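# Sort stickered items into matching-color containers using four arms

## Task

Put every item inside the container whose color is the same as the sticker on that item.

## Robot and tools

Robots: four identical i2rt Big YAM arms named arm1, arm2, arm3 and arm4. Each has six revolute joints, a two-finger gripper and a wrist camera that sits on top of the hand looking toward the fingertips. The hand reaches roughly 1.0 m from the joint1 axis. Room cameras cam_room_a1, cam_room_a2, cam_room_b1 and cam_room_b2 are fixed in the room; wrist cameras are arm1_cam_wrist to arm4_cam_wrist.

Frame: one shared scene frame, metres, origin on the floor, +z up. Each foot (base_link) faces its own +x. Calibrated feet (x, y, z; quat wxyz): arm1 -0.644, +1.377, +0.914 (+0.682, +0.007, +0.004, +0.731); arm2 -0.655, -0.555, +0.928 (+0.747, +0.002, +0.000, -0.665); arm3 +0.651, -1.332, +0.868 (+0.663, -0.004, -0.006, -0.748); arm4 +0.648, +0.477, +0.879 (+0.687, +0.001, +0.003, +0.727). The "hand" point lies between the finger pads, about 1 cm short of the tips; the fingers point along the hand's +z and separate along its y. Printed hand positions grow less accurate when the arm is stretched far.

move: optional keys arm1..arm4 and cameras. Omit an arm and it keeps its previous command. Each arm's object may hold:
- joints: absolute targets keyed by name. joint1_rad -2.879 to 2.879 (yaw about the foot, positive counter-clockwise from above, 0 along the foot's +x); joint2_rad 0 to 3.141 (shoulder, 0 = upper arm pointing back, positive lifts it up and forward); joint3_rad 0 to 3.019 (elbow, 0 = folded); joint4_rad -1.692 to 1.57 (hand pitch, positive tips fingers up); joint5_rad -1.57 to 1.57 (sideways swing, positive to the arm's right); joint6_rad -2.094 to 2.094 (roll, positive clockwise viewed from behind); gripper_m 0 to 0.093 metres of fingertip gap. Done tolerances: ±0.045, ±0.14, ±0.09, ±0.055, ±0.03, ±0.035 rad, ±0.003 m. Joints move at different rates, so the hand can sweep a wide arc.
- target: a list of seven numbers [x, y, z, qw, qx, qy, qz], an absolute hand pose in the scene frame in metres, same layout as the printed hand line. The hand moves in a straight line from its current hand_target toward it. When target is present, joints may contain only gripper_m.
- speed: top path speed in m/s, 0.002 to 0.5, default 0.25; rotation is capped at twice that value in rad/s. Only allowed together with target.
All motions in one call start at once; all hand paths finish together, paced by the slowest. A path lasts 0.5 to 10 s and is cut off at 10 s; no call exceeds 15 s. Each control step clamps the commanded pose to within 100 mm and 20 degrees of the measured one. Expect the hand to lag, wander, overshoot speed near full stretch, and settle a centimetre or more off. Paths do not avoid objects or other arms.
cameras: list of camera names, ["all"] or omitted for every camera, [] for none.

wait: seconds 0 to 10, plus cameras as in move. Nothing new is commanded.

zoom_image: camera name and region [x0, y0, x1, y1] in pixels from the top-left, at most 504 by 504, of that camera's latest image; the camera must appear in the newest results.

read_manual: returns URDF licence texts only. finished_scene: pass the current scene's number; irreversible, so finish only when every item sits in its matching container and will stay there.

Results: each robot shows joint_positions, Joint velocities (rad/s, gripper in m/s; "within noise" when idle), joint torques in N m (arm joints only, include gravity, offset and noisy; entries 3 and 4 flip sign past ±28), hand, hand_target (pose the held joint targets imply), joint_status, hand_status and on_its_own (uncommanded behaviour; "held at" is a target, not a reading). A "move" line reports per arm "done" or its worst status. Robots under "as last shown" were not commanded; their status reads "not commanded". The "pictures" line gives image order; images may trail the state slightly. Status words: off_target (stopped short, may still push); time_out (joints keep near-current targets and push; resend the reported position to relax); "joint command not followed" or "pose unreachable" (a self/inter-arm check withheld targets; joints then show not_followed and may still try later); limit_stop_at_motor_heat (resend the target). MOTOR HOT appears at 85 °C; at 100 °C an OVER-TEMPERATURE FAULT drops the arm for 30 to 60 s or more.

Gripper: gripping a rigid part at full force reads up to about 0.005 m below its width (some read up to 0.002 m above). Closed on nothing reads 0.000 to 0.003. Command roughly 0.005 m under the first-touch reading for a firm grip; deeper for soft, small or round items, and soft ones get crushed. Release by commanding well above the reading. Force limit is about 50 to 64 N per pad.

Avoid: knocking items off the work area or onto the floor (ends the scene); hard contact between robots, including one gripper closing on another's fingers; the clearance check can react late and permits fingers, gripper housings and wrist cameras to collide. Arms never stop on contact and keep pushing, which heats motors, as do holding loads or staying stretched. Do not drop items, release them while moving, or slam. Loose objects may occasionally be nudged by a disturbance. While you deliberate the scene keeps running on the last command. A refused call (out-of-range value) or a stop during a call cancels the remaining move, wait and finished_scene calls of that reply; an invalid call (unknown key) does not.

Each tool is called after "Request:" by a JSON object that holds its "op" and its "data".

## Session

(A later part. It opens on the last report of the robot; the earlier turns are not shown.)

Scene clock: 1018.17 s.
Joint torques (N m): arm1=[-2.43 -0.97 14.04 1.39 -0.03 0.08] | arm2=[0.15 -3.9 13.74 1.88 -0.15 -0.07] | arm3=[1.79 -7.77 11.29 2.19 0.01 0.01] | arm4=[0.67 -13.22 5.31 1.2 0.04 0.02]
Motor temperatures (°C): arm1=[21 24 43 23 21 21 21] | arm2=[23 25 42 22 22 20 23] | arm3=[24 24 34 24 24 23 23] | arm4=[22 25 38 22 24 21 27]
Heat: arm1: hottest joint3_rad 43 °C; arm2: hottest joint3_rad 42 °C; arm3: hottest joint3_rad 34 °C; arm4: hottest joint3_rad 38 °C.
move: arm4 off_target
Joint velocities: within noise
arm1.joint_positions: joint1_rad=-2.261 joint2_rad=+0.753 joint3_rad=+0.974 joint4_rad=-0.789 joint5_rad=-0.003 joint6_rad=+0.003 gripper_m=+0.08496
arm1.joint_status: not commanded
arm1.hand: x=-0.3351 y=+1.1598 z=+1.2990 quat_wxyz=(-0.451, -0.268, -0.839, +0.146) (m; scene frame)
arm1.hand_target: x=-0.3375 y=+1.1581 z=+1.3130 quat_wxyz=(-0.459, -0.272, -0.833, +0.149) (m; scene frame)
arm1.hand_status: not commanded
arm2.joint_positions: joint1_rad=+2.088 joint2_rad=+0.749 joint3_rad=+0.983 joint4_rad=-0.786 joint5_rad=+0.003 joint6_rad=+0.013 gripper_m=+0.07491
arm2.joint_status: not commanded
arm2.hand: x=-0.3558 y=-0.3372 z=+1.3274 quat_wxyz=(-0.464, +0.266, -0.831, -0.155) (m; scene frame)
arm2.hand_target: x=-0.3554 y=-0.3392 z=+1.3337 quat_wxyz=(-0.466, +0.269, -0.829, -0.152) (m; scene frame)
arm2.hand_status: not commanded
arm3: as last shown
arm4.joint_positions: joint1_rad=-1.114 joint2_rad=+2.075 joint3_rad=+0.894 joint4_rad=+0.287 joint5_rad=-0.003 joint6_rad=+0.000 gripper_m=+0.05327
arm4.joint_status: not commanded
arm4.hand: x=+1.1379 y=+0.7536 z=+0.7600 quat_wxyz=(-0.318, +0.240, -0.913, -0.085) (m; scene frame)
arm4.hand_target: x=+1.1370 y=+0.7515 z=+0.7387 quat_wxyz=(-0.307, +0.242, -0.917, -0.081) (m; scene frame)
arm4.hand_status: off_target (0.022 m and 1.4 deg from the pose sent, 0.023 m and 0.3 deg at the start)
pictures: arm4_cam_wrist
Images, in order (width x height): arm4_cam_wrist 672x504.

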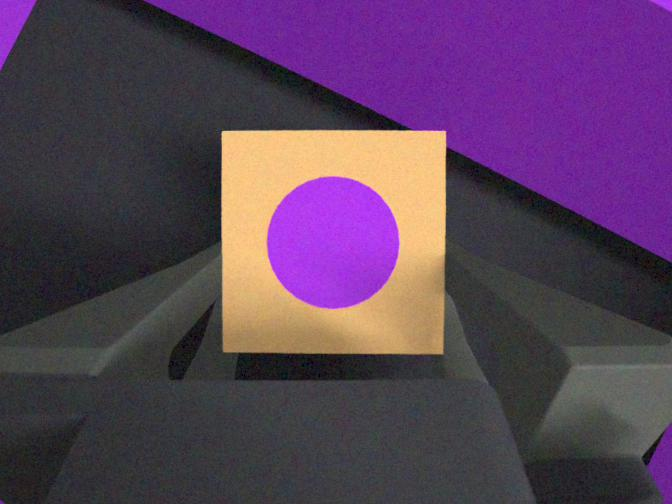

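Contact felt. Release and retreat.

Request:
{"op": "move", "data": {"arm4": {"joints": {"gripper_m": 0.078}}, "cameras": ["arm4_cam_wrist"]}}

Request:
{"op": "move", "data": {"arm4": {"target": [1.12, 0.742, 0.87, 0.3068, -0.2422, 0.9168, 0.081], "speed": 0.1}, "cameras": ["arm4_cam_wrist"]}}

Request:
{"op": "move", "data": {"arm4": {"target": [1.02, 0.69, 1.12, 0.3068, -0.2422, 0.9168, 0.081], "speed": 0.2}, "cameras": ["arm4_cam_wrist", "cam_room_a2"]}}

Scene clock: 1024.33 s.
Joint torques (N m): arm1=[-2.67 -0.85 14.05 1.31 0.02 0.07] | arm2=[0.26 -3.84 13.76 1.87 -0.16 -0.07] | arm3=[1.73 -7.77 11.26 2.24 0.02 0.02] | arm4=[0.56 -15.74 4.92 1.24 0.06 0.01]
Motor temperatures (°C): arm1=[21 24 43 23 21 21 21] | arm2=[23 25 42 22 22 20 23] | arm3=[24 24 34 24 24 23 23] | arm4=[22 25 38 22 24 21 27]
Heat: arm1: hottest joint3_rad 43 °C; arm2: hottest joint3_rad 42 °C; arm3: hottest joint3_rad 34 °C; arm4: hottest joint3_rad 38 °C.
move: arm4 done
Joint velocities: within noise
arm1, arm2, arm3: as last shown
arm4.joint_positions: joint1_rad=-1.114 joint2_rad=+2.102 joint3_rad=+0.894 joint4_rad=+0.287 joint5_rad=-0.003 joint6_rad=+0.000 gripper_m=+0.07792
arm4.joint_status: all done
arm4.hand: x=+1.1320 y=+0.7502 z=+0.7454 quat_wxyz=(-0.306, +0.241, -0.917, -0.082) (m; scene frame)
arm4.hand_target: x=+1.1371 y=+0.7516 z=+0.7388 quat_wxyz=(-0.307, +0.242, -0.917, -0.081) (m; scene frame)
arm4.hand_status: not commanded
pictures: arm4_cam_wrist
Images, in order (width x height): arm4_cam_wrist 672x504.

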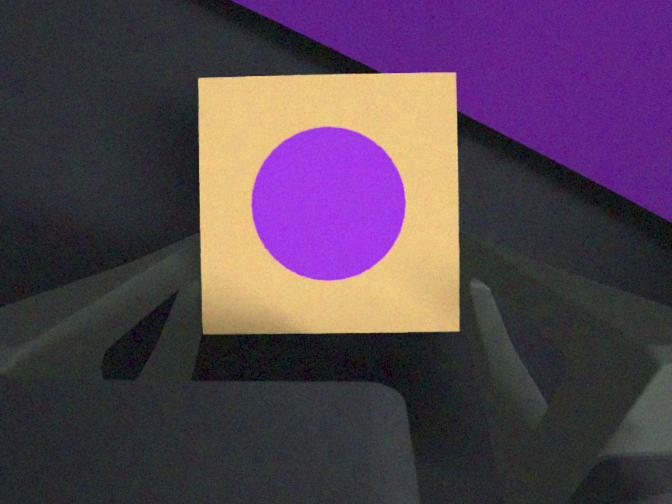

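Scene clock: 1026.30 s.
Joint torques (N m): arm1=[-3.08 -1.55 14 1.24 -0.08 0.09] | arm2=[0.15 -3.84 13.75 1.88 -0.15 -0.06] | arm3=[1.85 -7.88 11.23 2.21 0.02 0.01] | arm4=[0.5 -15.5 5.67 0.62 0.04 -0.02]
Motor temperatures (°C): arm1=[21 24 43 23 21 21 21] | arm2=[23 25 42 22 22 20 23] | arm3=[24 24 34 24 24 23 23] | arm4=[22 25 38 22 24 21 27]
Heat: arm1: hottest joint3_rad 43 °C; arm2: hottest joint3_rad 42 °C; arm3: hottest joint3_rad 34 °C; arm4: hottest joint3_rad 38 °C.
move: arm4 done
Joint velocities: within noise
arm1, arm2: as last shown
arm3.joint_positions: joint1_rad=+1.681 joint2_rad=+1.008 joint3_rad=+1.181 joint4_rad=-0.817 joint5_rad=+0.000 joint6_rad=-0.007 gripper_m=+0.09402
arm3.joint_status: not commanded
arm3.hand: x=+1.1005 y=-1.3311 z=+1.2732 quat_wxyz=(-0.448, +0.001, -0.894, +0.010) (m; scene frame)
arm3.hand_target: x=+1.1021 y=-1.3270 z=+1.2911 quat_wxyz=(-0.467, +0.002, -0.884, +0.006) (m; scene frame)
arm3.hand_status: not commanded
arm4.joint_positions: joint1_rad=-1.114 joint2_rad=+1.758 joint3_rad=+0.851 joint4_rad=+0.001 joint5_rad=-0.003 joint6_rad=+0.000 gripper_m=+0.07792
arm4.joint_status: not commanded
arm4.hand: x=+1.1233 y=+0.7454 z=+0.8713 quat_wxyz=(-0.312, +0.241, -0.915, -0.083) (m; scene frame)
arm4.hand_target: x=+1.1201 y=+0.7421 z=+0.8701 quat_wxyz=(-0.307, +0.242, -0.917, -0.081) (m; scene frame)
arm4.hand_status: done (0.005 m and 0.7 deg from the pose sent, 0.126 m and 0.2 deg at the start)
pictures: arm4_cam_wrist
Images, in order (width x height): arm4_cam_wrist 672x504.

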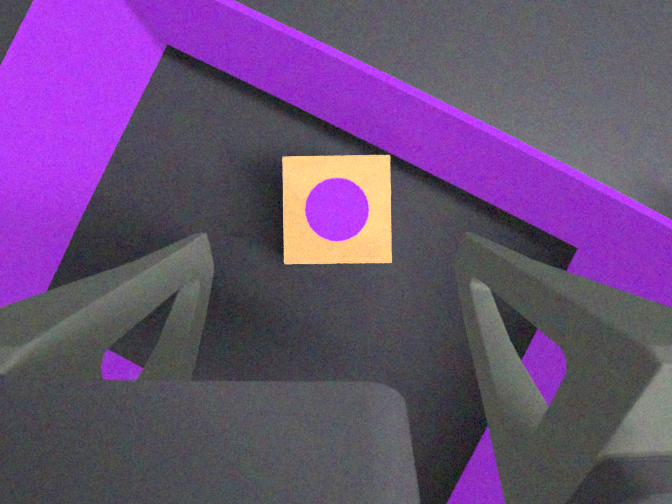

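Scene clock: 1028.37 s.
Joint torques (N m): arm1=[-2.43 -1.26 14.11 1.33 -0.04 0.11] | arm2=[0.21 -3.72 13.74 1.88 -0.15 -0.06] | arm3=[1.61 -7.82 11.28 2.18 0.02 0.02] | arm4=[1.44 -7.41 12.26 0.57 0.2 0.11]
Motor temperatures (°C): arm1=[21 24 43 23 21 21 21] | arm2=[23 25 42 22 22 20 23] | arm3=[24 24 34 24 24 23 23] | arm4=[22 25 38 22 24 21 27]
Heat: arm1: hottest joint3_rad 43 °C; arm2: hottest joint3_rad 42 °C; arm3: hottest joint3_rad 34 °C; arm4: hottest joint3_rad 38 °C.
move: arm4 off_target
Joint velocities: within noise
arm1, arm2, arm3: as last shown
arm4.joint_positions: joint1_rad=-1.114 joint2_rad=+1.067 joint3_rad=+0.877 joint4_rad=-0.758 joint5_rad=-0.002 joint6_rad=+0.000 gripper_m=+0.07792
arm4.joint_status: not commanded
arm4.hand: x=+1.0122 y=+0.6826 z=+1.0998 quat_wxyz=(-0.293, +0.242, -0.922, -0.078) (m; scene frame)
arm4.hand_target: x=+1.0194 y=+0.6897 z=+1.1199 quat_wxyz=(-0.307, +0.242, -0.917, -0.081) (m; scene frame)
arm4.hand_status: off_target (0.023 m and 1.7 deg from the pose sent, 0.275 m and 0.7 deg at the start)
pictures: arm4_cam_wrist, cam_room_a2
Images, in order (width x height): arm4_cam_wrist 672x504, cam_room_a2 672x504.

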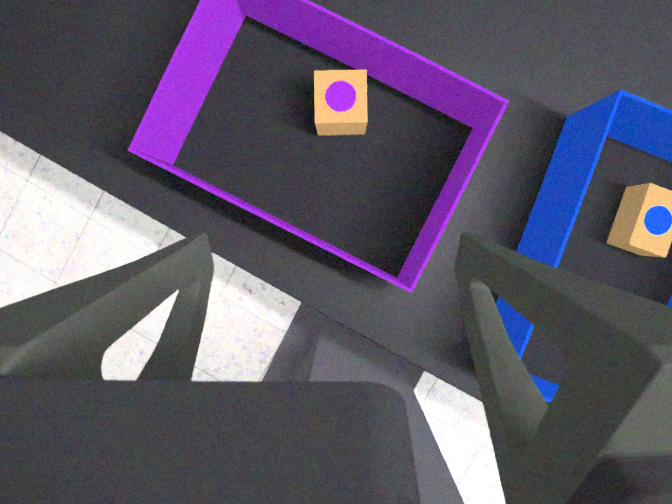

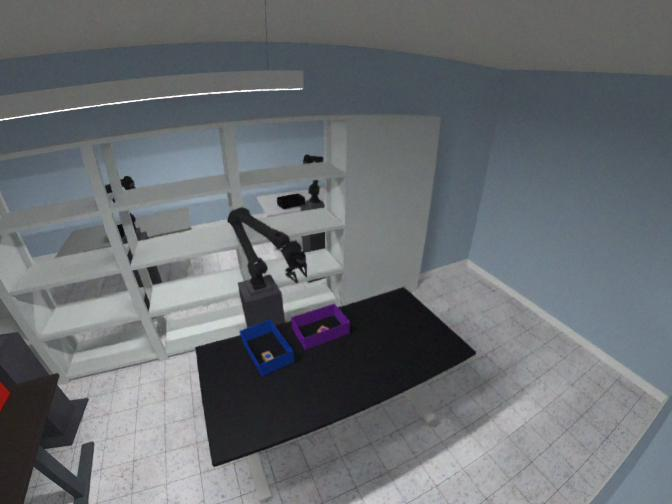

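Request:
{"op": "finished_scene", "data": {"scene": 1}}

The scene is finished: the task was done.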